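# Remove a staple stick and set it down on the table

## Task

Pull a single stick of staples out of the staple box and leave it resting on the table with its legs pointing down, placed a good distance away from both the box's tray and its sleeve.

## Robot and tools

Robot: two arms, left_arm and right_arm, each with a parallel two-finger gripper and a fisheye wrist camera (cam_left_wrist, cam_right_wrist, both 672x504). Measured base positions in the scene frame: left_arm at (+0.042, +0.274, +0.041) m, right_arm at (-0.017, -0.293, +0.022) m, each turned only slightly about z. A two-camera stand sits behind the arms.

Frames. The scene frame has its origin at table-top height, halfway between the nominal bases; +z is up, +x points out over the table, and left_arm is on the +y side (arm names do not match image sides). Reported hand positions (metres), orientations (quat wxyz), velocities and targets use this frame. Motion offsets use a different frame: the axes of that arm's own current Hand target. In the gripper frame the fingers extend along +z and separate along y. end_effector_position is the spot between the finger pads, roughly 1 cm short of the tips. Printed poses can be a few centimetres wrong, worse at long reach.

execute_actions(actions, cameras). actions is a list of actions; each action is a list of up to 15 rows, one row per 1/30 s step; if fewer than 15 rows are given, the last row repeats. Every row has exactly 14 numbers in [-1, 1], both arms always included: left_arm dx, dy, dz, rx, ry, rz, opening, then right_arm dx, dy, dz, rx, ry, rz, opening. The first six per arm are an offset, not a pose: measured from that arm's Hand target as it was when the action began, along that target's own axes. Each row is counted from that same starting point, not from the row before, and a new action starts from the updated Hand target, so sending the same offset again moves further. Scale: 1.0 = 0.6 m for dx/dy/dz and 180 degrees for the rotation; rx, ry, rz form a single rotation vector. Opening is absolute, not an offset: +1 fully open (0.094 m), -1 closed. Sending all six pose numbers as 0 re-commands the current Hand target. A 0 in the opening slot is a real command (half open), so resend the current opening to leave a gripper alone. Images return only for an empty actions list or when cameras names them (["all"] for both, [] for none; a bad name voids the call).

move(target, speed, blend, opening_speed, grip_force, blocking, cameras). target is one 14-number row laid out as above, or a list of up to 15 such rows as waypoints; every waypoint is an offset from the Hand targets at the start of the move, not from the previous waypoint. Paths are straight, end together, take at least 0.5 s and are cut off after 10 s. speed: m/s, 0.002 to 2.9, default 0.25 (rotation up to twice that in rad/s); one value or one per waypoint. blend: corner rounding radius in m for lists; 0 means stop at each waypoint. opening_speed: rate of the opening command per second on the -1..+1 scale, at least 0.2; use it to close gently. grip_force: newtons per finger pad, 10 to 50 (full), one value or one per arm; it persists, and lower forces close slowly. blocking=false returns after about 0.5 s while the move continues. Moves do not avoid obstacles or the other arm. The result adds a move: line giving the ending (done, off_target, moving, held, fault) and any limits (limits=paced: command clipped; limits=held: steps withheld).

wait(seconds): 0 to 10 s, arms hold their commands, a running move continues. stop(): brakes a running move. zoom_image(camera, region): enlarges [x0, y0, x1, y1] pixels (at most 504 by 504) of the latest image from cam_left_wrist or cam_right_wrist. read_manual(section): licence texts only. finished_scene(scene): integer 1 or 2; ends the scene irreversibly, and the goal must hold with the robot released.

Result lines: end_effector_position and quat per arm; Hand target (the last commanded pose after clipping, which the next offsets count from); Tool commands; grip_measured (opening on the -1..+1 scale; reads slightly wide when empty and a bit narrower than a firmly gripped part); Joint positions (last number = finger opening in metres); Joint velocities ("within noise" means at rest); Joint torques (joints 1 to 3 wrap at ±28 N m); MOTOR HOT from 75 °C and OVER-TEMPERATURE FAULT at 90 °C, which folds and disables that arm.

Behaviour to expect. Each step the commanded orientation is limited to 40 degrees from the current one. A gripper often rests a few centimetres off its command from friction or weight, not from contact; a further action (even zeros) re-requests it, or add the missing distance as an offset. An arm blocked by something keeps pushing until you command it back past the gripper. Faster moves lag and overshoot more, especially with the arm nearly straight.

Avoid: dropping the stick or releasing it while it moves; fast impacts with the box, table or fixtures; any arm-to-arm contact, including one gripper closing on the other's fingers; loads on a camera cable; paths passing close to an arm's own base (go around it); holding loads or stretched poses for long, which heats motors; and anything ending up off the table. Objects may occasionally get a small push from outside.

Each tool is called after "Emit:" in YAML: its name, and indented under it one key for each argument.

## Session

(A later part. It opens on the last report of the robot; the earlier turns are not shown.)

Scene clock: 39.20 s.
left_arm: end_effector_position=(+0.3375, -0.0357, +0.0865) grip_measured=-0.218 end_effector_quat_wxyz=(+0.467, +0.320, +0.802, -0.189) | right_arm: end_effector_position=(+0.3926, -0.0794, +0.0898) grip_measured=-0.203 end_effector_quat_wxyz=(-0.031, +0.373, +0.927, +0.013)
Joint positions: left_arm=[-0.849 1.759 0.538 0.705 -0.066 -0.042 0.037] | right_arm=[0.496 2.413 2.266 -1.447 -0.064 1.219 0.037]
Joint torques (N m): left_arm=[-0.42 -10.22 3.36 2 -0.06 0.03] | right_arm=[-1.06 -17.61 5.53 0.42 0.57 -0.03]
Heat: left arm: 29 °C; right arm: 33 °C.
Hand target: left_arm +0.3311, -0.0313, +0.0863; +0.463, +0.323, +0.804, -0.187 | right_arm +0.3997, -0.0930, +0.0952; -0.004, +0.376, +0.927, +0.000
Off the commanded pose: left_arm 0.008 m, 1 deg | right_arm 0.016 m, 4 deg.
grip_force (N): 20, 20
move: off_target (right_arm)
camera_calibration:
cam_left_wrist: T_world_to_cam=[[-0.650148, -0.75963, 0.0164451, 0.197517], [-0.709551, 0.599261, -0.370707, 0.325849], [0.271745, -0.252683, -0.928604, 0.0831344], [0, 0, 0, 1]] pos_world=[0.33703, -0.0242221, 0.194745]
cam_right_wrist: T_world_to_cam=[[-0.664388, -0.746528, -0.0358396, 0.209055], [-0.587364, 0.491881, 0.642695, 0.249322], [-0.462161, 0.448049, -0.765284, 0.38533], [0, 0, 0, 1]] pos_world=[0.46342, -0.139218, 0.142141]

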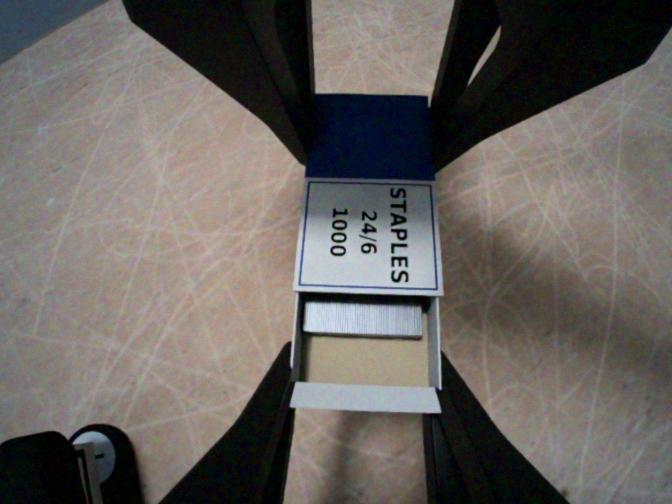

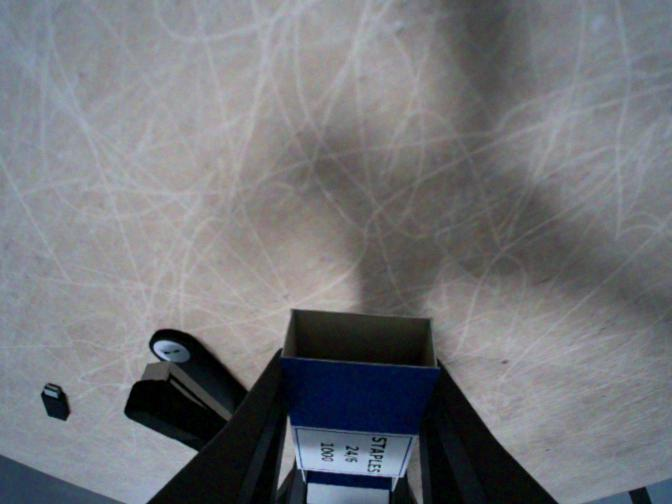

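Emit:
move:
  target: [0.0146,0,-0.0253,0,0,0,-0.3,0,0,0,0,0,0,-0.25]
  speed: 0.03
  cameras: ["all"]

Scene clock: 40.27 s.
left_arm: end_effector_position=(+0.3245, -0.0235, +0.0867) grip_measured=-0.218 end_effector_quat_wxyz=(+0.467, +0.322, +0.802, -0.189) | right_arm: end_effector_position=(+0.3923, -0.0792, +0.0898) grip_measured=-0.203 end_effector_quat_wxyz=(-0.032, +0.374, +0.927, +0.013)
Joint positions: left_arm=[-0.853 1.702 0.468 0.718 -0.066 -0.042 0.037] | right_arm=[0.496 2.413 2.266 -1.448 -0.065 1.22 0.037]
Joint torques (N m): left_arm=[-0.57 -9.5 3.37 2 -0.11 0] | right_arm=[-1.06 -17.59 5.56 0.42 0.59 -0.05]
Heat: left arm: 29 °C; right arm: 34 °C.
Hand target: left_arm +0.3184, -0.0193, +0.0864; +0.463, +0.323, +0.804, -0.187 | right_arm +0.3997, -0.0931, +0.0952; -0.004, +0.376, +0.927, +0.000
Off the commanded pose: left_arm 0.007 m, 1 deg | right_arm 0.017 m, 4 deg.
grip_force (N): 20, 20
move: off_target (right_arm)
camera_calibration:
cam_left_wrist: T_world_to_cam=[[-0.653063, -0.757129, 0.0162182, 0.199346], [-0.707513, 0.60235, -0.369593, 0.308682], [0.270061, -0.252842, -0.929052, 0.0905164], [0, 0, 0, 1]] pos_world=[0.324137, -0.0121172, 0.194948]
cam_right_wrist: T_world_to_cam=[[-0.665325, -0.745705, -0.0355817, 0.20944], [-0.58583, 0.491953, 0.644038, 0.248266], [-0.462758, 0.44934, -0.764166, 0.385367], [0, 0, 0, 1]] pos_world=[0.46312, -0.139116, 0.142044]

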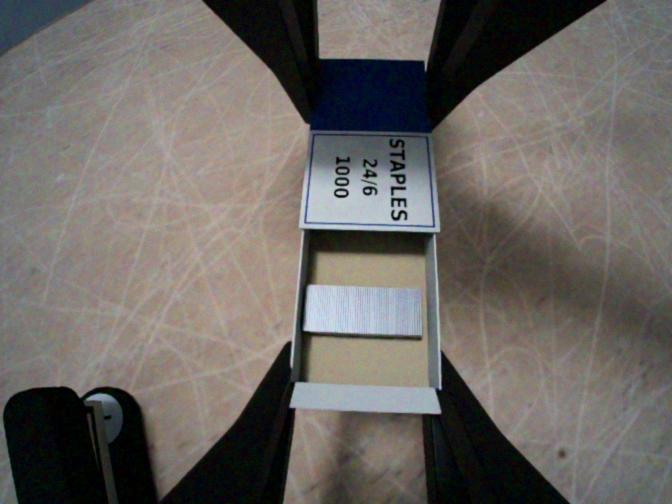

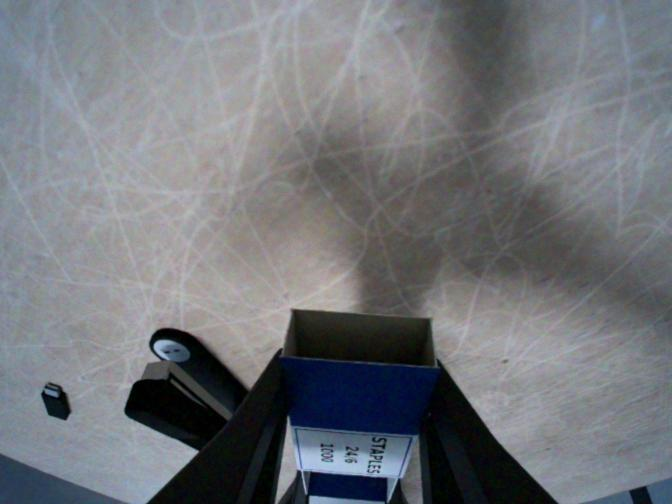

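Emit:
move:
  target: [0,0,0,0,0,0,-0.3,0.025,0.008,0,0,0,0,-0.25]
  speed: 0.03

Emit:
move:
  target: [0,0,0,0,0,0,0.3,0,0,0,0,0,0,-0.25]
  opening_speed: 0.5
  cameras: ["all"]

Scene clock: 41.67 s.
left_arm: end_effector_position=(+0.3231, -0.0219, +0.0846) grip_measured=-0.218 end_effector_quat_wxyz=(+0.464, +0.322, +0.804, -0.189) | right_arm: end_effector_position=(+0.3906, -0.0763, +0.0895) grip_measured=-0.203 end_effector_quat_wxyz=(-0.021, +0.376, +0.926, +0.002)
Joint positions: left_arm=[-0.853 1.702 0.462 0.718 -0.066 -0.044 0.037] | right_arm=[0.515 2.413 2.266 -1.448 -0.034 1.244 0.037]
Joint torques (N m): left_arm=[-0.57 -9.47 3.81 2 -0.1 0.02] | right_arm=[0.38 -17.92 5.04 0.47 0.29 0.06]
Heat: left arm: 28 °C; right arm: 34 °C.
Hand target: left_arm +0.3185, -0.0193, +0.0865; +0.463, +0.323, +0.803, -0.187 | right_arm +0.3923, -0.0791, +0.0953; -0.004, +0.376, +0.927, +0.000
Off the commanded pose: left_arm 0.006 m, 0 deg | right_arm 0.007 m, 2 deg.
grip_force (N): 20, 20
move: done

Scene clock: 43.07 s.
left_arm: end_effector_position=(+0.3221, -0.0208, +0.0820) grip_measured=+0.298 end_effector_quat_wxyz=(+0.460, +0.323, +0.806, -0.186) | right_arm: end_effector_position=(+0.3923, -0.0782, +0.0894) grip_measured=-0.203 end_effector_quat_wxyz=(-0.015, +0.376, +0.927, -0.001)
Joint positions: left_arm=[-0.853 1.702 0.462 0.706 -0.066 -0.044 0.061] | right_arm=[0.515 2.413 2.266 -1.446 -0.021 1.244 0.037]
Joint torques (N m): left_arm=[-0.57 -9.44 3.79 2.11 -0.11 0.01] | right_arm=[0.38 -17.98 4.96 0.46 0.16 0.06]
Heat: left arm: 28 °C; right arm: 35 °C.
Hand target: left_arm +0.3185, -0.0193, +0.0865; +0.463, +0.323, +0.803, -0.187 | right_arm +0.3923, -0.0792, +0.0953; -0.004, +0.376, +0.927, +0.000
Off the commanded pose: left_arm 0.006 m, 1 deg | right_arm 0.006 m, 1 deg.
grip_force (N): 20, 20
move: done
camera_calibration:
cam_left_wrist: T_world_to_cam=[[-0.652117, -0.75796, 0.0155202, 0.199566], [-0.712794, 0.606029, -0.353062, 0.304138], [0.258201, -0.2413, -0.935471, 0.0920461], [0, 0, 0, 1]] pos_world=[0.323162, -0.0108427, 0.190389]
cam_right_wrist: T_world_to_cam=[[-0.667686, -0.744171, -0.0201177, 0.209768], [-0.597223, 0.519318, 0.611256, 0.257523], [-0.444431, 0.420142, -0.791177, 0.377521], [0, 0, 0, 1]] pos_world=[0.461641, -0.136246, 0.145494]

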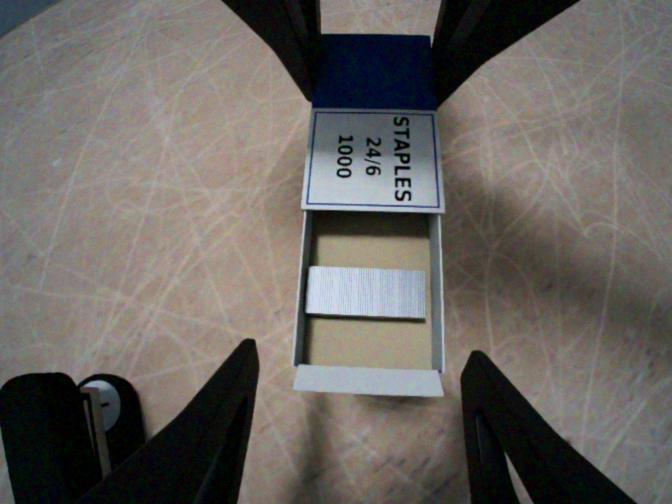

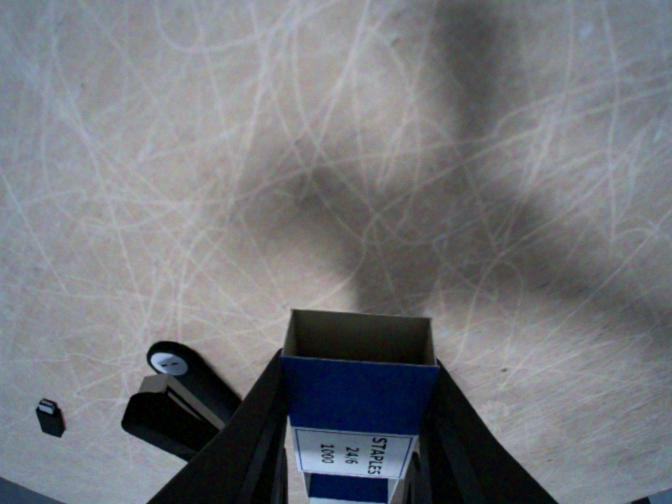

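Emit:
move:
  target: [0,0,-0.2,0,0,0,0.3,0,0,0,0,0,0,-0.25]
  speed: 0.15

Emit:
move:
  target: [0,0,0,0,0,0,0.3,-0.047,-0.024,0.092,0,0,0,-0.25]
  speed: 0.1
  cameras: ["all"]

Scene clock: 44.97 s.
left_arm: end_effector_position=(+0.2428, +0.0536, +0.1393) grip_measured=+0.298 end_effector_quat_wxyz=(+0.455, +0.329, +0.807, -0.185) | right_arm: end_effector_position=(+0.3923, -0.0782, +0.0894) grip_measured=-0.203 end_effector_quat_wxyz=(-0.015, +0.376, +0.927, -0.001)
Joint positions: left_arm=[-0.912 0.868 0.255 0.065 -0.111 -0.067 0.061] | right_arm=[0.515 2.413 2.266 -1.446 -0.021 1.244 0.037]
Joint torques (N m): left_arm=[-0.59 -2.8 7.31 2.1 -0.18 -0.06] | right_arm=[0.39 -17.98 4.94 0.45 0.15 0.06]
Heat: left arm: 28 °C; right arm: 36 °C.
Hand target: left_arm +0.2437, +0.0529, +0.1465; +0.463, +0.323, +0.804, -0.187 | right_arm +0.3923, -0.0792, +0.0953; -0.004, +0.376, +0.927, +0.000
Off the commanded pose: left_arm 0.007 m, 1 deg | right_arm 0.006 m, 1 deg.
grip_force (N): 20, 20
move: done

Scene clock: 46.37 s.
left_arm: end_effector_position=(+0.2428, +0.0537, +0.1393) grip_measured=+0.298 end_effector_quat_wxyz=(+0.454, +0.329, +0.807, -0.185) | right_arm: end_effector_position=(+0.3978, -0.1066, +0.0262) grip_measured=-0.203 end_effector_quat_wxyz=(-0.021, +0.377, +0.926, -0.009)
Joint positions: left_arm=[-0.912 0.868 0.255 0.064 -0.111 -0.067 0.061] | right_arm=[0.455 2.413 2.013 -1.214 -0.018 1.186 0.037]
Joint torques (N m): left_arm=[-0.58 -2.8 7.3 2.09 -0.18 -0.05] | right_arm=[-0.36 -19.47 5.15 0.39 0.13 0]
Heat: left arm: 29 °C; right arm: 36 °C.
Hand target: left_arm +0.2437, +0.0529, +0.1465; +0.463, +0.323, +0.804, -0.187 | right_arm +0.4021, -0.1090, +0.0400; -0.004, +0.376, +0.927, +0.000
Off the commanded pose: left_arm 0.007 m, 1 deg | right_arm 0.015 m, 2 deg.
grip_force (N): 20, 20
move: off_target (right_arm)
camera_calibration:
cam_left_wrist: T_world_to_cam=[[-0.658926, -0.752131, 0.0106984, 0.205485], [-0.709321, 0.616561, -0.341638, 0.219616], [0.25036, -0.232703, -0.939771, 0.186094], [0, 0, 0, 1]] pos_world=[0.244587, 0.0624497, 0.247716]
cam_right_wrist: T_world_to_cam=[[-0.668913, -0.743339, -0.00136713, 0.191226], [-0.585807, 0.52602, 0.616549, 0.310262], [-0.457586, 0.413219, -0.787315, 0.346292], [0, 0, 0, 1]] pos_world=[0.468126, -0.164153, 0.0816106]

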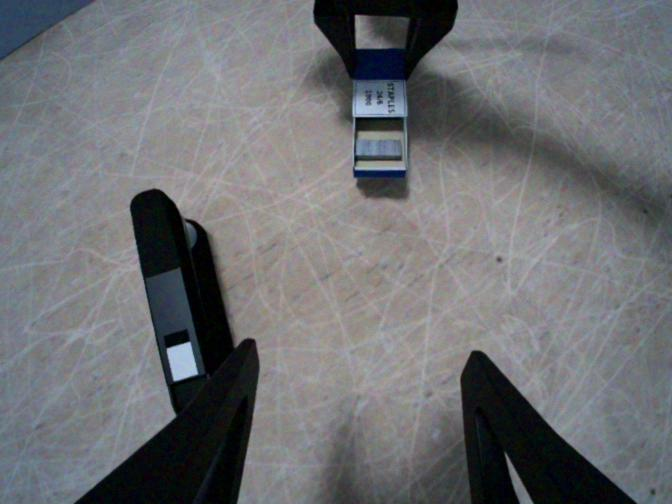

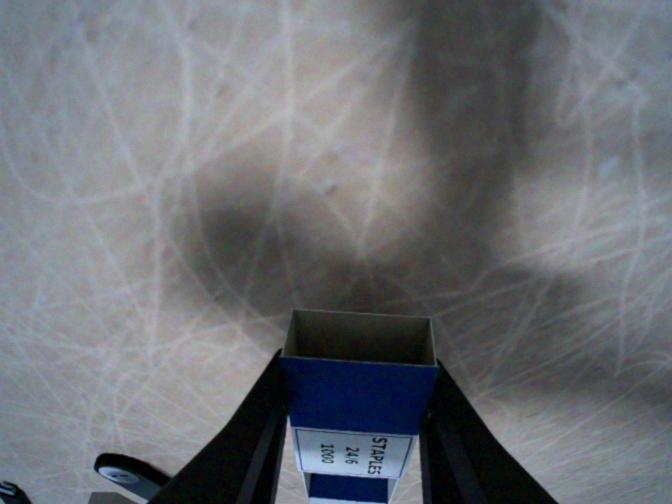

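Emit:
move:
  target: [0,0,0,0,0,0,0.3,0,0,0.02,0,0,0,-0.25]
  speed: 0.03
  cameras: ["all"]

Scene clock: 47.47 s.
left_arm: end_effector_position=(+0.2428, +0.0537, +0.1393) grip_measured=+0.298 end_effector_quat_wxyz=(+0.454, +0.329, +0.807, -0.185) | right_arm: end_effector_position=(+0.3984, -0.1063, +0.0178) grip_measured=-0.203 end_effector_quat_wxyz=(-0.018, +0.377, +0.926, -0.006)
Joint positions: left_arm=[-0.912 0.868 0.255 0.064 -0.111 -0.067 0.061] | right_arm=[0.455 2.413 1.98 -1.173 -0.018 1.186 0.037]
Joint torques (N m): left_arm=[-0.57 -2.81 7.3 2.08 -0.18 -0.04] | right_arm=[-0.36 -18.67 5.18 0.47 0.14 -0.05]
Heat: left arm: 29 °C; right arm: 37 °C.
Hand target: left_arm +0.2437, +0.0529, +0.1465; +0.463, +0.323, +0.804, -0.187 | right_arm +0.4020, -0.1090, +0.0279; -0.004, +0.376, +0.927, +0.000
Off the commanded pose: left_arm 0.007 m, 1 deg | right_arm 0.011 m, 2 deg.
grip_force (N): 20, 20
move: off_target (right_arm)
camera_calibration:
cam_left_wrist: T_world_to_cam=[[-0.658926, -0.752131, 0.0106984, 0.205485], [-0.709321, 0.616561, -0.341638, 0.219616], [0.25036, -0.232703, -0.939771, 0.186094], [0, 0, 0, 1]] pos_world=[0.244587, 0.0624497, 0.247716]
cam_right_wrist: T_world_to_cam=[[-0.668897, -0.743301, -0.00900325, 0.191916], [-0.590499, 0.523956, 0.613825, 0.317378], [-0.451539, 0.415902, -0.789391, 0.337842], [0, 0, 0, 1]] pos_world=[0.468333, -0.16415, 0.0736028]

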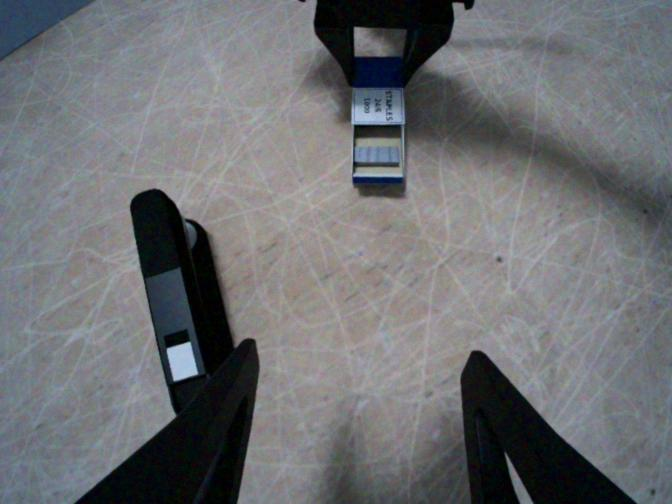

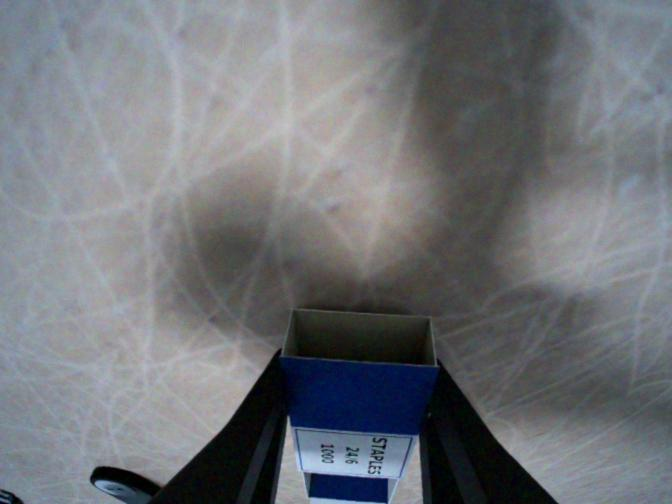

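Emit:
move:
  target: [0,0,0,0,0,0,0.3,0,0,0.009,0,0,0,-0.25]
  speed: 0.03
  cameras: ["all"]

Scene clock: 48.43 s.
left_arm: end_effector_position=(+0.2428, +0.0537, +0.1393) grip_measured=+0.298 end_effector_quat_wxyz=(+0.454, +0.329, +0.807, -0.185) | right_arm: end_effector_position=(+0.3989, -0.1061, +0.0144) grip_measured=-0.203 end_effector_quat_wxyz=(-0.017, +0.377, +0.926, -0.004)
Joint positions: left_arm=[-0.912 0.868 0.255 0.064 -0.111 -0.067 0.061] | right_arm=[0.455 2.413 1.967 -1.154 -0.018 1.186 0.037]
Joint torques (N m): left_arm=[-0.57 -2.81 7.31 2.09 -0.19 -0.04] | right_arm=[-0.36 -18.26 5.14 0.44 0.13 -0.05]
Heat: left arm: 29 °C; right arm: 37 °C.
Hand target: left_arm +0.2437, +0.0529, +0.1465; +0.463, +0.323, +0.804, -0.187 | right_arm +0.4020, -0.1090, +0.0225; -0.004, +0.376, +0.927, +0.000
Off the commanded pose: left_arm 0.007 m, 1 deg | right_arm 0.009 m, 2 deg.
grip_force (N): 20, 20
move: done
camera_calibration:
cam_left_wrist: T_world_to_cam=[[-0.658926, -0.752131, 0.0106984, 0.205485], [-0.709321, 0.616561, -0.341638, 0.219616], [0.25036, -0.232703, -0.939771, 0.186094], [0, 0, 0, 1]] pos_world=[0.244587, 0.0624497, 0.247716]
cam_right_wrist: T_world_to_cam=[[-0.668798, -0.743328, -0.0131842, 0.192341], [-0.59312, 0.522791, 0.612289, 0.320618], [-0.448239, 0.417317, -0.790524, 0.334049], [0, 0, 0, 1]] pos_world=[0.468536, -0.164048, 0.0702984]

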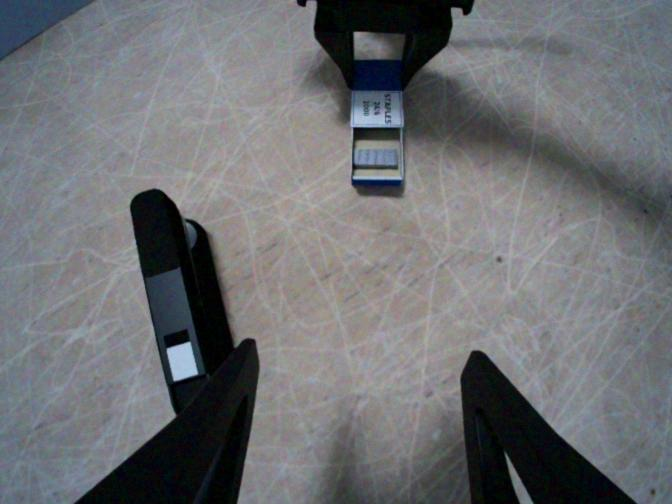

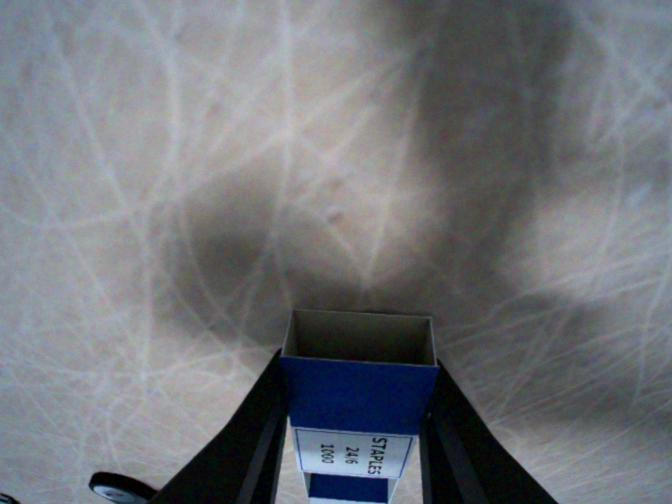

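Emit:
move:
  target: [0,0,0,0,0,0,0.3,0,0,0.007,0,0,0,-0.25]
  speed: 0.02

Emit:
move:
  target: [0,0,0,0,0,0,0.3,0,0,0,0,0,0,0.2]
  opening_speed: 0.3
  cameras: ["all"]

Scene clock: 49.23 s.
left_arm: end_effector_position=(+0.2428, +0.0537, +0.1393) grip_measured=+0.298 end_effector_quat_wxyz=(+0.454, +0.329, +0.807, -0.185) | right_arm: end_effector_position=(+0.3999, -0.1057, +0.0138) grip_measured=-0.203 end_effector_quat_wxyz=(-0.015, +0.377, +0.926, -0.003)
Joint positions: left_arm=[-0.912 0.868 0.255 0.064 -0.111 -0.067 0.061] | right_arm=[0.455 2.413 1.964 -1.147 -0.018 1.186 0.037]
Joint torques (N m): left_arm=[-0.57 -2.8 7.32 2.09 -0.18 -0.04] | right_arm=[-0.36 -17.7 4.62 0.52 0.13 -0.04]
Heat: left arm: 29 °C; right arm: 37 °C.
Hand target: left_arm +0.2437, +0.0529, +0.1465; +0.463, +0.323, +0.804, -0.187 | right_arm +0.4020, -0.1090, +0.0184; -0.004, +0.376, +0.927, +0.000
Off the commanded pose: left_arm 0.007 m, 1 deg | right_arm 0.006 m, 1 deg.
grip_force (N): 20, 20
move: done

Scene clock: 50.93 s.
left_arm: end_effector_position=(+0.2428, +0.0537, +0.1393) grip_measured=+0.298 end_effector_quat_wxyz=(+0.454, +0.329, +0.807, -0.185) | right_arm: end_effector_position=(+0.3993, -0.1059, +0.0118) grip_measured=+0.197 end_effector_quat_wxyz=(-0.015, +0.377, +0.926, -0.003)
Joint positions: left_arm=[-0.912 0.868 0.255 0.064 -0.111 -0.067 0.061] | right_arm=[0.455 2.413 1.956 -1.14 -0.018 1.186 0.056]
Joint torques (N m): left_arm=[-0.55 -2.81 7.31 2.09 -0.18 -0.05] | right_arm=[-0.35 -17.91 5.15 0.46 0.13 -0.05]
Heat: left arm: 29 °C; right arm: 38 °C.
Hand target: left_arm +0.2437, +0.0529, +0.1465; +0.463, +0.323, +0.804, -0.187 | right_arm +0.4020, -0.1090, +0.0184; -0.004, +0.376, +0.927, +0.000
Off the commanded pose: left_arm 0.007 m, 1 deg | right_arm 0.008 m, 1 deg.
grip_force (N): 20, 20
move: done
camera_calibration:
cam_left_wrist: T_world_to_cam=[[-0.658926, -0.752131, 0.0106984, 0.205485], [-0.709321, 0.616561, -0.341638, 0.219616], [0.25036, -0.232703, -0.939771, 0.186094], [0, 0, 0, 1]] pos_world=[0.244587, 0.0624497, 0.247716]
cam_right_wrist: T_world_to_cam=[[-0.668795, -0.743252, -0.0169906, 0.192793], [-0.5954, 0.521788, 0.61093, 0.323093], [-0.44521, 0.418704, -0.791502, 0.331151], [0, 0, 0, 1]] pos_world=[0.46874, -0.163946, 0.0679946]

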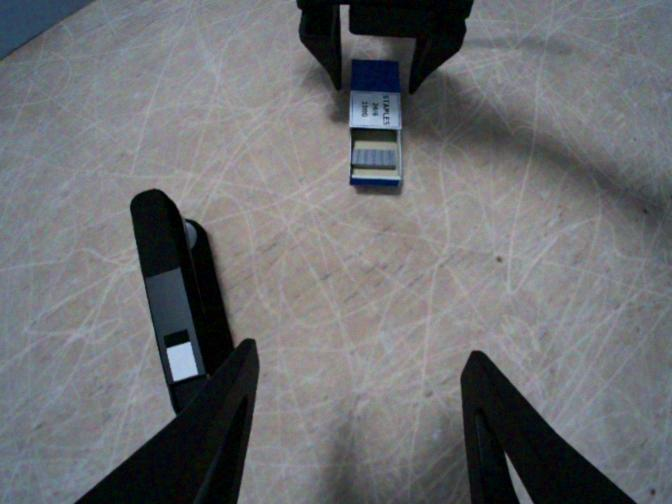

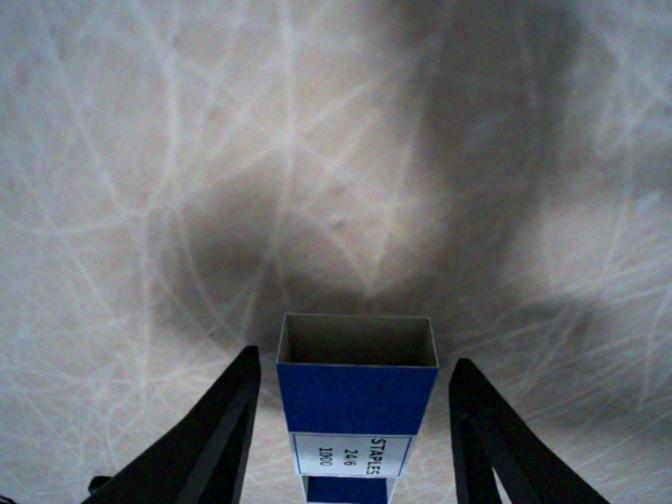

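Emit:
move:
  target:
    - [0,0,0,0,0,0,0.3,0,0,-0.167,0,0,0,0.2]
    - [0,0,0,0,0,0,0.3,0.136,-0.006,-0.167,0,0,-0.5,0.2]
  blend: [0.03,0]
  cameras: ["all"]

Scene clock: 55.57 s.
left_arm: end_effector_position=(+0.2428, +0.0537, +0.1393) grip_measured=+0.298 end_effector_quat_wxyz=(+0.454, +0.329, +0.807, -0.185) | right_arm: end_effector_position=(+0.3405, -0.0579, +0.1045) grip_measured=+0.197 end_effector_quat_wxyz=(-0.027, -0.383, +0.923, -0.001)
Joint positions: left_arm=[-0.912 0.868 0.255 0.064 -0.111 -0.067 0.061] | right_arm=[0.618 2.27 2.078 -1.432 -0.008 -0.211 0.056]
Joint torques (N m): left_arm=[-0.57 -2.81 7.3 2.08 -0.18 -0.05] | right_arm=[0.57 -18.71 5.19 0.48 0.05 -0.06]
Heat: left arm: 30 °C; right arm: 38 °C.
Hand target: left_arm +0.2437, +0.0529, +0.1465; +0.463, +0.323, +0.804, -0.187 | right_arm +0.3416, -0.0548, +0.1191; -0.003, -0.389, +0.921, +0.002
Off the commanded pose: left_arm 0.007 m, 1 deg | right_arm 0.015 m, 3 deg.
grip_force (N): 20, 20
move: off_target (right_arm)
camera_calibration:
cam_left_wrist: T_world_to_cam=[[-0.658926, -0.752131, 0.0106984, 0.205485], [-0.709321, 0.616561, -0.341638, 0.219616], [0.25036, -0.232703, -0.939771, 0.186094], [0, 0, 0, 1]] pos_world=[0.244587, 0.0624497, 0.247716]
cam_right_wrist: T_world_to_cam=[[0.733378, -0.677644, -0.0543654, -0.279031], [-0.502259, -0.593984, 0.628426, 0.108342], [-0.458142, -0.433568, -0.775967, 0.311565], [0, 0, 0, 1]] pos_world=[0.401792, 0.0103541, 0.15851]

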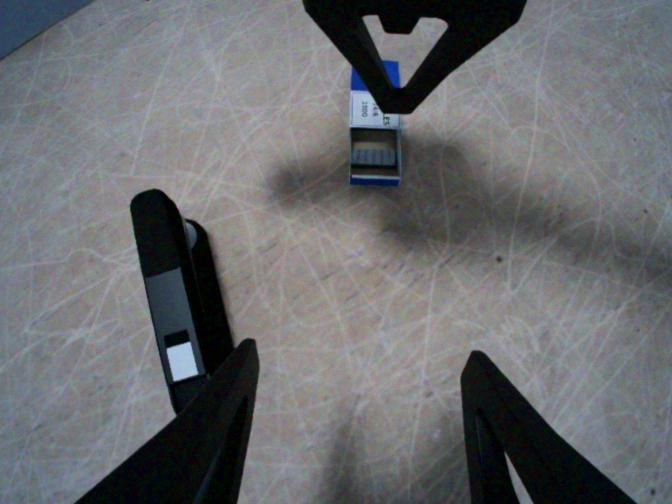

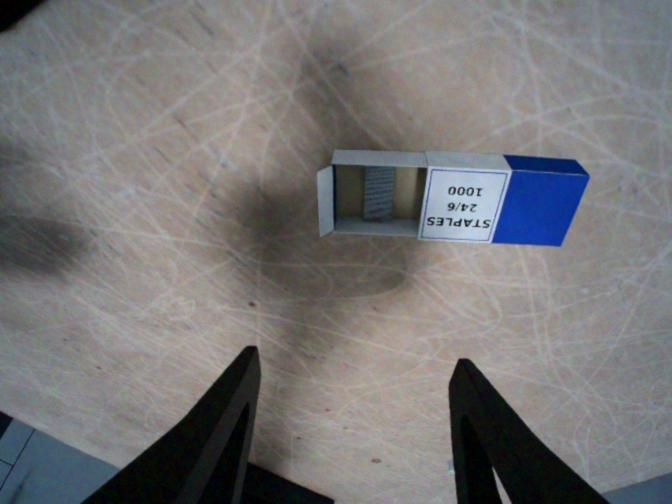

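Emit:
move:
  target: [0,0,0,0,0,0,0.3,-0.007,-0.0133,0.1,0,0,0,-0.57]
  cameras: ["all"]
  speed: 0.1

Scene clock: 59.90 s.
left_arm: end_effector_position=(+0.2428, +0.0537, +0.1393) grip_measured=+0.298 end_effector_quat_wxyz=(+0.454, +0.329, +0.807, -0.185) | right_arm: end_effector_position=(+0.3469, -0.0542, +0.0606) grip_measured=-0.567 end_effector_quat_wxyz=(-0.007, -0.390, +0.921, +0.003)
Joint positions: left_arm=[-0.912 0.868 0.255 0.064 -0.111 -0.067 0.061] | right_arm=[0.617 2.265 1.896 -1.215 -0.008 -0.227 0.02]
Joint torques (N m): left_arm=[-0.57 -2.8 7.3 2.09 -0.18 -0.05] | right_arm=[-0.87 -15.1 5.31 0.54 0.04 -0.07]
Heat: left arm: 30 °C; right arm: 37 °C.
Hand target: left_arm +0.2437, +0.0529, +0.1465; +0.463, +0.323, +0.804, -0.187 | right_arm +0.3499, -0.0573, +0.0590; -0.003, -0.389, +0.921, +0.002
Off the commanded pose: left_arm 0.007 m, 1 deg | right_arm 0.005 m, 1 deg.
grip_force (N): 20, 20
move: done
camera_calibration:
cam_left_wrist: T_world_to_cam=[[-0.658926, -0.752131, 0.0106984, 0.205485], [-0.709321, 0.616561, -0.341638, 0.219616], [0.25036, -0.232703, -0.939771, 0.186094], [0, 0, 0, 1]] pos_world=[0.244587, 0.0624497, 0.247716]
cam_right_wrist: T_world_to_cam=[[0.745065, -0.665505, -0.0445115, -0.287572], [-0.513937, -0.615351, 0.597672, 0.145996], [-0.425144, -0.422428, -0.800504, 0.272728], [0, 0, 0, 1]] pos_world=[0.405241, 0.013666, 0.118262]

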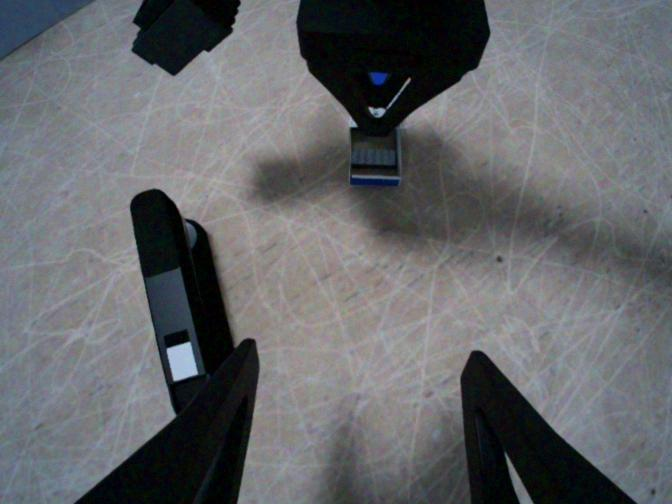

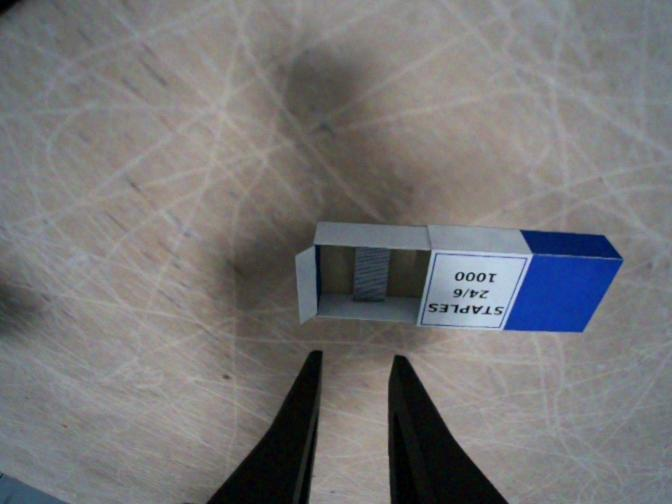

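Emit:
move:
  target: [0,0,0,0,0,0,0.3,0.0105,-0.005,0.035,0,0,0,-0.57]
  cameras: ["cam_right_wrist"]
  speed: 0.06

Scene clock: 61.40 s.
left_arm: end_effector_position=(+0.2428, +0.0537, +0.1393) grip_measured=+0.298 end_effector_quat_wxyz=(+0.454, +0.329, +0.807, -0.185) | right_arm: end_effector_position=(+0.3442, -0.0618, +0.0366) grip_measured=-0.567 end_effector_quat_wxyz=(-0.011, -0.389, +0.921, +0.002)
Joint positions: left_arm=[-0.912 0.868 0.255 0.064 -0.111 -0.067 0.061] | right_arm=[0.605 2.265 1.799 -1.127 -0.008 -0.236 0.02]
Joint torques (N m): left_arm=[-0.58 -2.78 7.32 2.09 -0.18 -0.04] | right_arm=[-0.72 -15.62 5.26 0.47 0.04 -0.08]
Heat: left arm: 30 °C; right arm: 36 °C.
Hand target: left_arm +0.2437, +0.0529, +0.1465; +0.463, +0.323, +0.804, -0.187 | right_arm +0.3474, -0.0639, +0.0380; -0.003, -0.389, +0.921, +0.002
Off the commanded pose: left_arm 0.007 m, 1 deg | right_arm 0.004 m, 1 deg.
grip_force (N): 20, 20
move: done
camera_calibration:
cam_right_wrist: T_world_to_cam=[[0.743706, -0.66686, -0.0468815, -0.29118], [-0.510634, -0.611938, 0.603974, 0.15318], [-0.431455, -0.42524, -0.795624, 0.250922], [0, 0, 0, 1]] pos_world=[0.403033, 0.00626276, 0.0934717]
Images, in order (width x height): cam_right_wrist 672x504.

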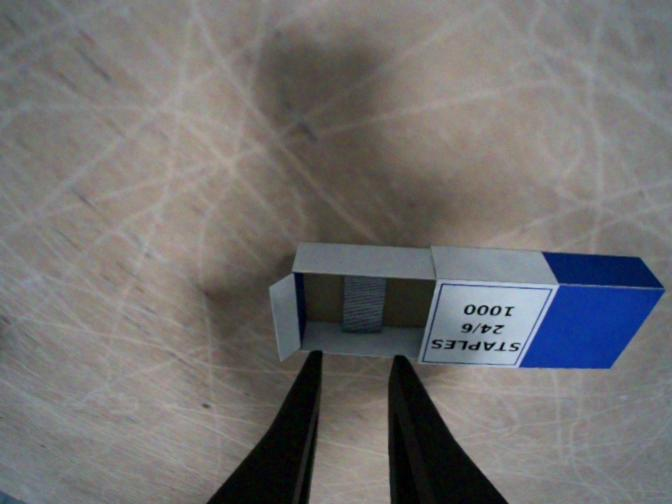

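Emit:
move:
  target: [0,0,0,0,0,0,0.3,0.002,-0.0027,0.02,0,0,0,-0.57]
  cameras: ["cam_right_wrist"]
  speed: 0.04

Scene clock: 62.57 s.
left_arm: end_effector_position=(+0.2428, +0.0537, +0.1393) grip_measured=+0.298 end_effector_quat_wxyz=(+0.454, +0.329, +0.807, -0.185) | right_arm: end_effector_position=(+0.3454, -0.0631, +0.0283) grip_measured=-0.567 end_effector_quat_wxyz=(-0.007, -0.390, +0.921, +0.003)
Joint positions: left_arm=[-0.912 0.868 0.255 0.064 -0.111 -0.067 0.061] | right_arm=[0.601 2.265 1.766 -1.084 -0.008 -0.241 0.02]
Joint torques (N m): left_arm=[-0.57 -2.81 7.3 2.09 -0.18 -0.04] | right_arm=[-0.72 -14.79 5.18 0.53 0.04 -0.08]
Heat: left arm: 31 °C; right arm: 36 °C.
Hand target: left_arm +0.2437, +0.0529, +0.1465; +0.463, +0.323, +0.804, -0.187 | right_arm +0.3477, -0.0659, +0.0259; -0.003, -0.389, +0.921, +0.002
Off the commanded pose: left_arm 0.007 m, 1 deg | right_arm 0.004 m, 0 deg.
grip_force (N): 20, 20
move: done
camera_calibration:
cam_right_wrist: T_world_to_cam=[[0.744061, -0.666634, -0.0444042, -0.293615], [-0.515475, -0.615086, 0.59662, 0.159634], [-0.42504, -0.421032, -0.801295, 0.242531], [0, 0, 0, 1]] pos_world=[0.40384, 0.00456768, 0.0860606]
Images, in order (width x height): cam_right_wrist 672x504.

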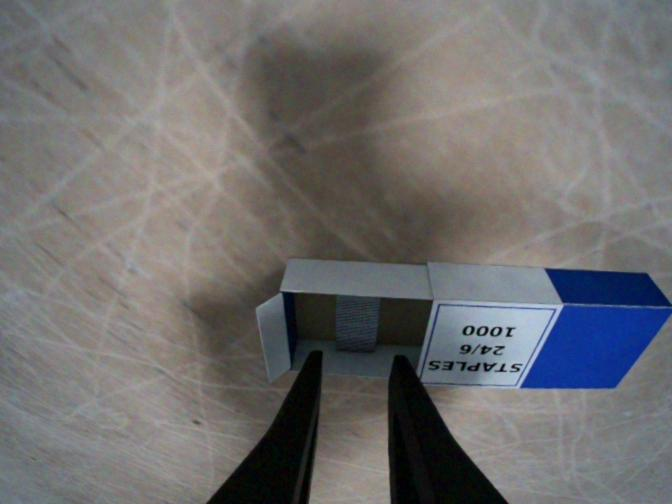

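Emit:
move:
  target: [0,0,0,0,0,0,0.3,0.001,0,0.019,0,0,0,-0.57]
  cameras: ["cam_right_wrist"]
  speed: 0.03

Scene clock: 63.67 s.
left_arm: end_effector_position=(+0.2428, +0.0537, +0.1393) grip_measured=+0.298 end_effector_quat_wxyz=(+0.454, +0.329, +0.807, -0.185) | right_arm: end_effector_position=(+0.3460, -0.0628, +0.0213) grip_measured=-0.567 end_effector_quat_wxyz=(-0.001, -0.390, +0.921, +0.004)
Joint positions: left_arm=[-0.912 0.868 0.255 0.064 -0.111 -0.067 0.061] | right_arm=[0.601 2.265 1.737 -1.044 -0.008 -0.241 0.02]
Joint torques (N m): left_arm=[-0.55 -2.8 7.31 2.09 -0.18 -0.05] | right_arm=[-0.73 -13.89 5.18 0.62 0.05 -0.07]
Heat: left arm: 31 °C; right arm: 36 °C.
Hand target: left_arm +0.2437, +0.0529, +0.1465; +0.463, +0.323, +0.804, -0.187 | right_arm +0.3472, -0.0663, +0.0146; -0.003, -0.389, +0.921, +0.002
Off the commanded pose: left_arm 0.007 m, 1 deg | right_arm 0.008 m, 0 deg.
grip_force (N): 20, 20
move: done
camera_calibration:
cam_right_wrist: T_world_to_cam=[[0.744447, -0.666393, -0.0414612, -0.294215], [-0.5208, -0.618417, 0.588496, 0.166165], [-0.41781, -0.416511, -0.807436, 0.235232], [0, 0, 0, 1]] pos_world=[0.403849, 0.004673, 0.0799487]
Images, in order (width x height): cam_right_wrist 672x504.

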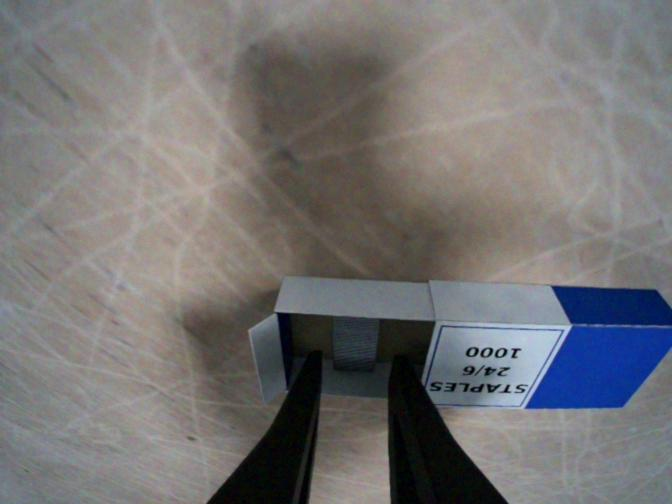

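Emit:
move:
  target: [0,0,0,0,0,0,0.3,0.004,0,0.012,0,0,0,-0.57]
  cameras: ["cam_right_wrist"]
  speed: 0.03

Scene clock: 64.77 s.
left_arm: end_effector_position=(+0.2428, +0.0537, +0.1393) grip_measured=+0.298 end_effector_quat_wxyz=(+0.454, +0.329, +0.807, -0.185) | right_arm: end_effector_position=(+0.3441, -0.0640, +0.0141) grip_measured=-0.567 end_effector_quat_wxyz=(-0.001, -0.390, +0.921, +0.004)
Joint positions: left_arm=[-0.912 0.868 0.255 0.064 -0.111 -0.067 0.061] | right_arm=[0.601 2.265 1.707 -1.014 -0.008 -0.242 0.02]
Joint torques (N m): left_arm=[-0.57 -2.8 7.31 2.08 -0.17 -0.05] | right_arm=[-0.87 -13.82 5.12 0.63 0.04 -0.07]
Heat: left arm: 31 °C; right arm: 35 °C.
Hand target: left_arm +0.2437, +0.0529, +0.1465; +0.463, +0.323, +0.804, -0.187 | right_arm +0.3455, -0.0679, +0.0074; -0.003, -0.389, +0.921, +0.002
Off the commanded pose: left_arm 0.007 m, 1 deg | right_arm 0.008 m, 0 deg.
grip_force (N): 20, 20
move: done
camera_calibration:
cam_right_wrist: T_world_to_cam=[[0.745457, -0.665264, -0.0414316, -0.294172], [-0.519901, -0.619219, 0.588448, 0.168326], [-0.417128, -0.417122, -0.807473, 0.227856], [0, 0, 0, 1]] pos_world=[0.401851, 0.00357219, 0.0727487]
Images, in order (width x height): cam_right_wrist 672x504.

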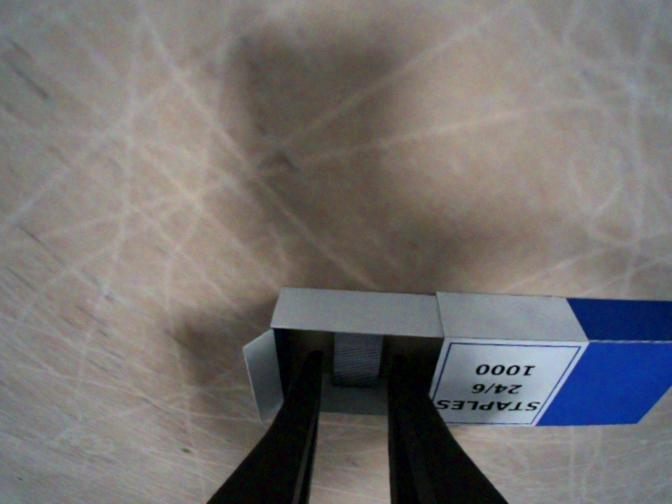

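Emit:
move:
  target: [0,0,0,0,0,0,0.3,0,0,0,0,0,0,-0.8]
  cameras: ["cam_right_wrist"]
  opening_speed: 0.2

Scene clock: 66.23 s.
left_arm: end_effector_position=(+0.2428, +0.0537, +0.1393) grip_measured=+0.298 end_effector_quat_wxyz=(+0.454, +0.329, +0.807, -0.185) | right_arm: end_effector_position=(+0.3446, -0.0638, +0.0141) grip_measured=-0.774 end_effector_quat_wxyz=(+0.000, -0.390, +0.921, +0.004)
Joint positions: left_arm=[-0.912 0.868 0.255 0.064 -0.111 -0.067 0.061] | right_arm=[0.601 2.265 1.707 -1.012 -0.008 -0.243 0.011]
Joint torques (N m): left_arm=[-0.58 -2.78 7.3 2.09 -0.18 -0.05] | right_arm=[-0.87 -13.83 5.14 0.54 0.04 -0.06]
Heat: left arm: 31 °C; right arm: 35 °C.
Hand target: left_arm +0.2437, +0.0529, +0.1465; +0.463, +0.323, +0.804, -0.187 | right_arm +0.3455, -0.0680, +0.0074; -0.003, -0.389, +0.921, +0.002
Off the commanded pose: left_arm 0.007 m, 1 deg | right_arm 0.008 m, 0 deg.
grip_force (N): 20, 20
move: done
camera_calibration:
cam_right_wrist: T_world_to_cam=[[0.745826, -0.664929, -0.0401635, -0.294643], [-0.520819, -0.61965, 0.587181, 0.169002], [-0.415321, -0.417017, -0.808459, 0.227489], [0, 0, 0, 1]] pos_world=[0.402253, 0.00367229, 0.0728471]
Images, in order (width x height): cam_right_wrist 672x504.

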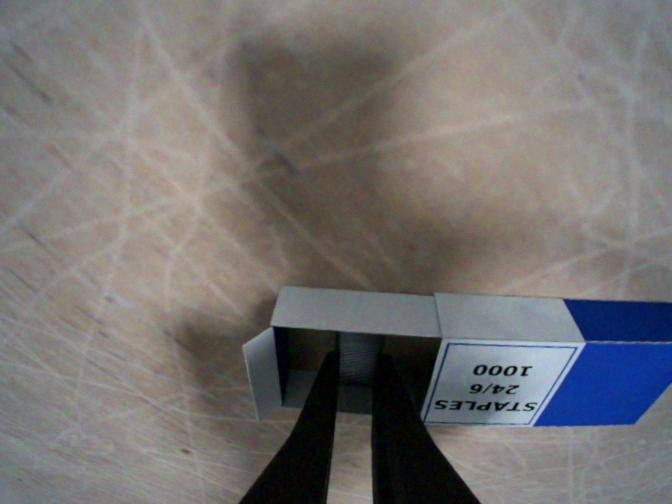

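Emit:
move:
  target: [0,0,0,0,0,0,0.3,0,0,0,0,0,0,-0.86]
  opening_speed: 0.3

Emit:
move:
  target: [0,0,0,0,0,0,0.3,0,0,-0.1,0,0,0,-0.86]
  speed: 0.06
  cameras: ["all"]

Scene clock: 66.83 s.
left_arm: end_effector_position=(+0.2428, +0.0537, +0.1393) grip_measured=+0.298 end_effector_quat_wxyz=(+0.454, +0.329, +0.807, -0.185) | right_arm: end_effector_position=(+0.3446, -0.0638, +0.0141) grip_measured=-0.775 end_effector_quat_wxyz=(+0.000, -0.390, +0.921, +0.004)
Joint positions: left_arm=[-0.912 0.868 0.255 0.064 -0.111 -0.067 0.061] | right_arm=[0.601 2.265 1.707 -1.012 -0.008 -0.243 0.011]
Joint torques (N m): left_arm=[-0.57 -2.8 7.32 2.09 -0.18 -0.05] | right_arm=[-0.85 -13.82 5.12 0.55 0.04 -0.06]
Heat: left arm: 31 °C; right arm: 35 °C.
Hand target: left_arm +0.2437, +0.0529, +0.1465; +0.463, +0.323, +0.804, -0.187 | right_arm +0.3455, -0.0680, +0.0074; -0.003, -0.389, +0.921, +0.002
Off the commanded pose: left_arm 0.007 m, 1 deg | right_arm 0.008 m, 0 deg.
grip_force (N): 20, 20
move: done

Scene clock: 68.50 s.
left_arm: end_effector_position=(+0.2428, +0.0537, +0.1393) grip_measured=+0.298 end_effector_quat_wxyz=(+0.454, +0.329, +0.807, -0.185) | right_arm: end_effector_position=(+0.3382, -0.0678, +0.0462) grip_measured=-0.775 end_effector_quat_wxyz=(-0.025, -0.390, +0.920, +0.000)
Joint positions: left_arm=[-0.912 0.868 0.255 0.064 -0.111 -0.067 0.061] | right_arm=[0.601 2.252 1.815 -1.184 -0.008 -0.243 0.011]
Joint torques (N m): left_arm=[-0.54 -2.78 7.31 2.08 -0.18 -0.05] | right_arm=[-0.92 -17.94 8.1 0.15 0.04 -0.07]
Heat: left arm: 31 °C; right arm: 35 °C.
Hand target: left_arm +0.2437, +0.0529, +0.1465; +0.463, +0.323, +0.804, -0.187 | right_arm +0.3459, -0.0681, +0.0673; -0.003, -0.389, +0.921, +0.002
Off the commanded pose: left_arm 0.007 m, 1 deg | right_arm 0.023 m, 3 deg.
grip_force (N): 20, 20
move: off_target (right_arm)
camera_calibration:
cam_left_wrist: T_world_to_cam=[[-0.658926, -0.752131, 0.0106984, 0.205485], [-0.709321, 0.616561, -0.341638, 0.219616], [0.25036, -0.232703, -0.939771, 0.186094], [0, 0, 0, 1]] pos_world=[0.244587, 0.0624497, 0.247716]
cam_right_wrist: T_world_to_cam=[[0.744036, -0.66593, -0.0542855, -0.289994], [-0.494503, -0.603493, 0.62551, 0.134741], [-0.449307, -0.438558, -0.778325, 0.257771], [0, 0, 0, 1]] pos_world=[0.398214, 0.00124718, 0.100605]

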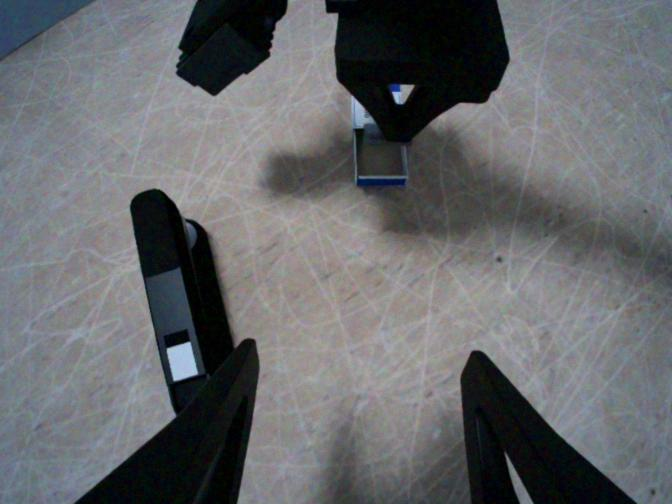

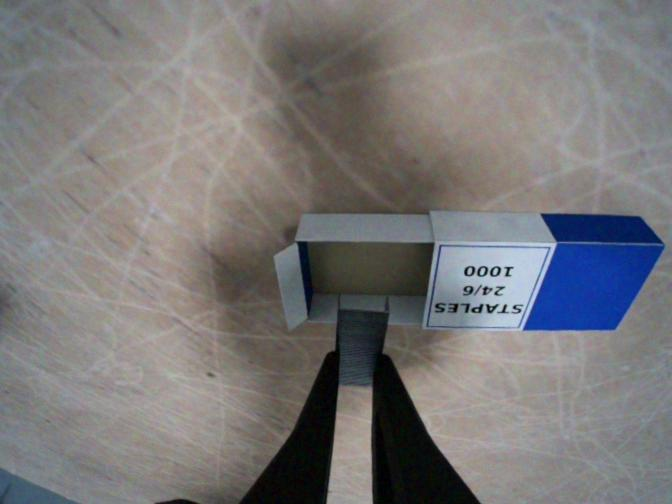

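Emit:
move:
  target:
    - [0,0,0,0,0,0,0.3,0,0,-0.06,0,0,0,-0.86]
    - [0,0,0,0,0,0,0.3,0.246,-0.062,-0.05,0,0,0,-0.86]
  speed: 0.15
  blend: [0.02,0]
  cameras: ["cam_right_wrist"]

Scene clock: 70.77 s.
left_arm: end_effector_position=(+0.2428, +0.0537, +0.1393) grip_measured=+0.298 end_effector_quat_wxyz=(+0.454, +0.329, +0.807, -0.185) | right_arm: end_effector_position=(+0.2688, -0.1999, +0.0933) grip_measured=-0.775 end_effector_quat_wxyz=(-0.019, -0.387, +0.922, +0.002)
Joint positions: left_arm=[-0.912 0.868 0.255 0.064 -0.111 -0.067 0.061] | right_arm=[0.354 1.741 1.273 -1.14 0 -0.484 0.011]
Joint torques (N m): left_arm=[-0.57 -2.8 7.3 2.09 -0.18 -0.04] | right_arm=[-0.32 -11.89 5.09 0.5 -0.02 -0.08]
Heat: left arm: 31 °C; right arm: 35 °C.
Hand target: left_arm +0.2437, +0.0529, +0.1465; +0.463, +0.323, +0.804, -0.187 | right_arm +0.2699, -0.1999, +0.0977; -0.003, -0.389, +0.921, +0.002
Off the commanded pose: left_arm 0.007 m, 1 deg | right_arm 0.004 m, 2 deg.
grip_force (N): 20, 20
move: done; blend cut to 0.0182 m at target 1
camera_calibration:
cam_right_wrist: T_world_to_cam=[[0.740055, -0.670526, -0.0520893, -0.323842], [-0.505322, -0.605485, 0.614848, -0.00526517], [-0.443811, -0.4287, -0.786923, 0.206652], [0, 0, 0, 1]] pos_world=[0.328715, -0.131741, 0.148988]
Images, in order (width x height): cam_right_wrist 672x504.

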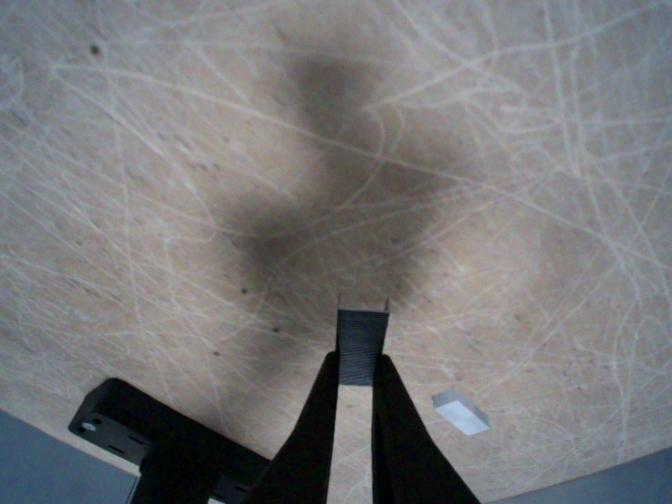

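Emit:
move:
  target: [0,0,0,0,0,0,0.3,0,0,0.1,0,0,0,-0.86]
  speed: 0.1

Emit:
move:
  target: [0,0,0,0,0,0,0.3,0,0,0.014,0,0,0,-0.86]
  speed: 0.03
  cameras: ["cam_right_wrist"]

Scene clock: 72.20 s.
left_arm: end_effector_position=(+0.2428, +0.0537, +0.1393) grip_measured=+0.298 end_effector_quat_wxyz=(+0.454, +0.329, +0.807, -0.185) | right_arm: end_effector_position=(+0.2706, -0.1993, +0.0459) grip_measured=-0.775 end_effector_quat_wxyz=(+0.004, -0.388, +0.922, +0.000)
Joint positions: left_arm=[-0.912 0.868 0.255 0.064 -0.111 -0.067 0.061] | right_arm=[0.354 1.765 1.104 -0.902 0 -0.484 0.011]
Joint torques (N m): left_arm=[-0.58 -2.81 7.3 2.09 -0.18 -0.05] | right_arm=[-0.28 -7.56 5.2 0.62 -0.02 -0.07]
Heat: left arm: 31 °C; right arm: 35 °C.
Hand target: left_arm +0.2437, +0.0529, +0.1465; +0.463, +0.323, +0.804, -0.187 | right_arm +0.2695, -0.1997, +0.0376; -0.003, -0.389, +0.921, +0.002
Off the commanded pose: left_arm 0.007 m, 1 deg | right_arm 0.008 m, 1 deg.
grip_force (N): 20, 20
move: done

Scene clock: 73.17 s.
left_arm: end_effector_position=(+0.2428, +0.0537, +0.1393) grip_measured=+0.298 end_effector_quat_wxyz=(+0.454, +0.329, +0.807, -0.185) | right_arm: end_effector_position=(+0.2717, -0.1990, +0.0388) grip_measured=-0.775 end_effector_quat_wxyz=(+0.006, -0.388, +0.922, +0.000)
Joint positions: left_arm=[-0.912 0.868 0.255 0.064 -0.111 -0.067 0.061] | right_arm=[0.354 1.777 1.087 -0.869 0 -0.484 0.011]
Joint torques (N m): left_arm=[-0.57 -2.8 7.31 2.09 -0.18 -0.05] | right_arm=[-0.25 -7.43 4.96 0.54 -0.02 -0.07]
Heat: left arm: 31 °C; right arm: 35 °C.
Hand target: left_arm +0.2437, +0.0529, +0.1465; +0.463, +0.323, +0.804, -0.187 | right_arm +0.2693, -0.1997, +0.0292; -0.003, -0.389, +0.921, +0.002
Off the commanded pose: left_arm 0.007 m, 1 deg | right_arm 0.010 m, 1 deg.
grip_force (N): 20, 20
move: done
camera_calibration:
cam_right_wrist: T_world_to_cam=[[0.742171, -0.669653, -0.0273141, -0.329531], [-0.533342, -0.614797, 0.581009, 0.037391], [-0.405868, -0.416641, -0.813438, 0.158546], [0, 0, 0, 1]] pos_world=[0.32886, -0.131627, 0.0982423]
Images, in order (width x height): cam_right_wrist 672x504.

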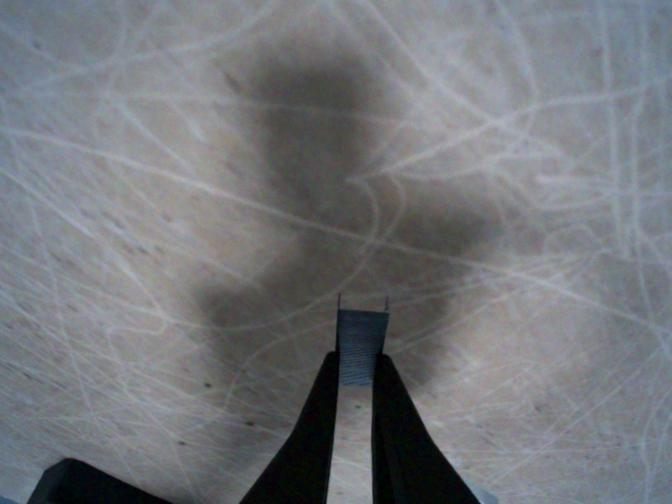

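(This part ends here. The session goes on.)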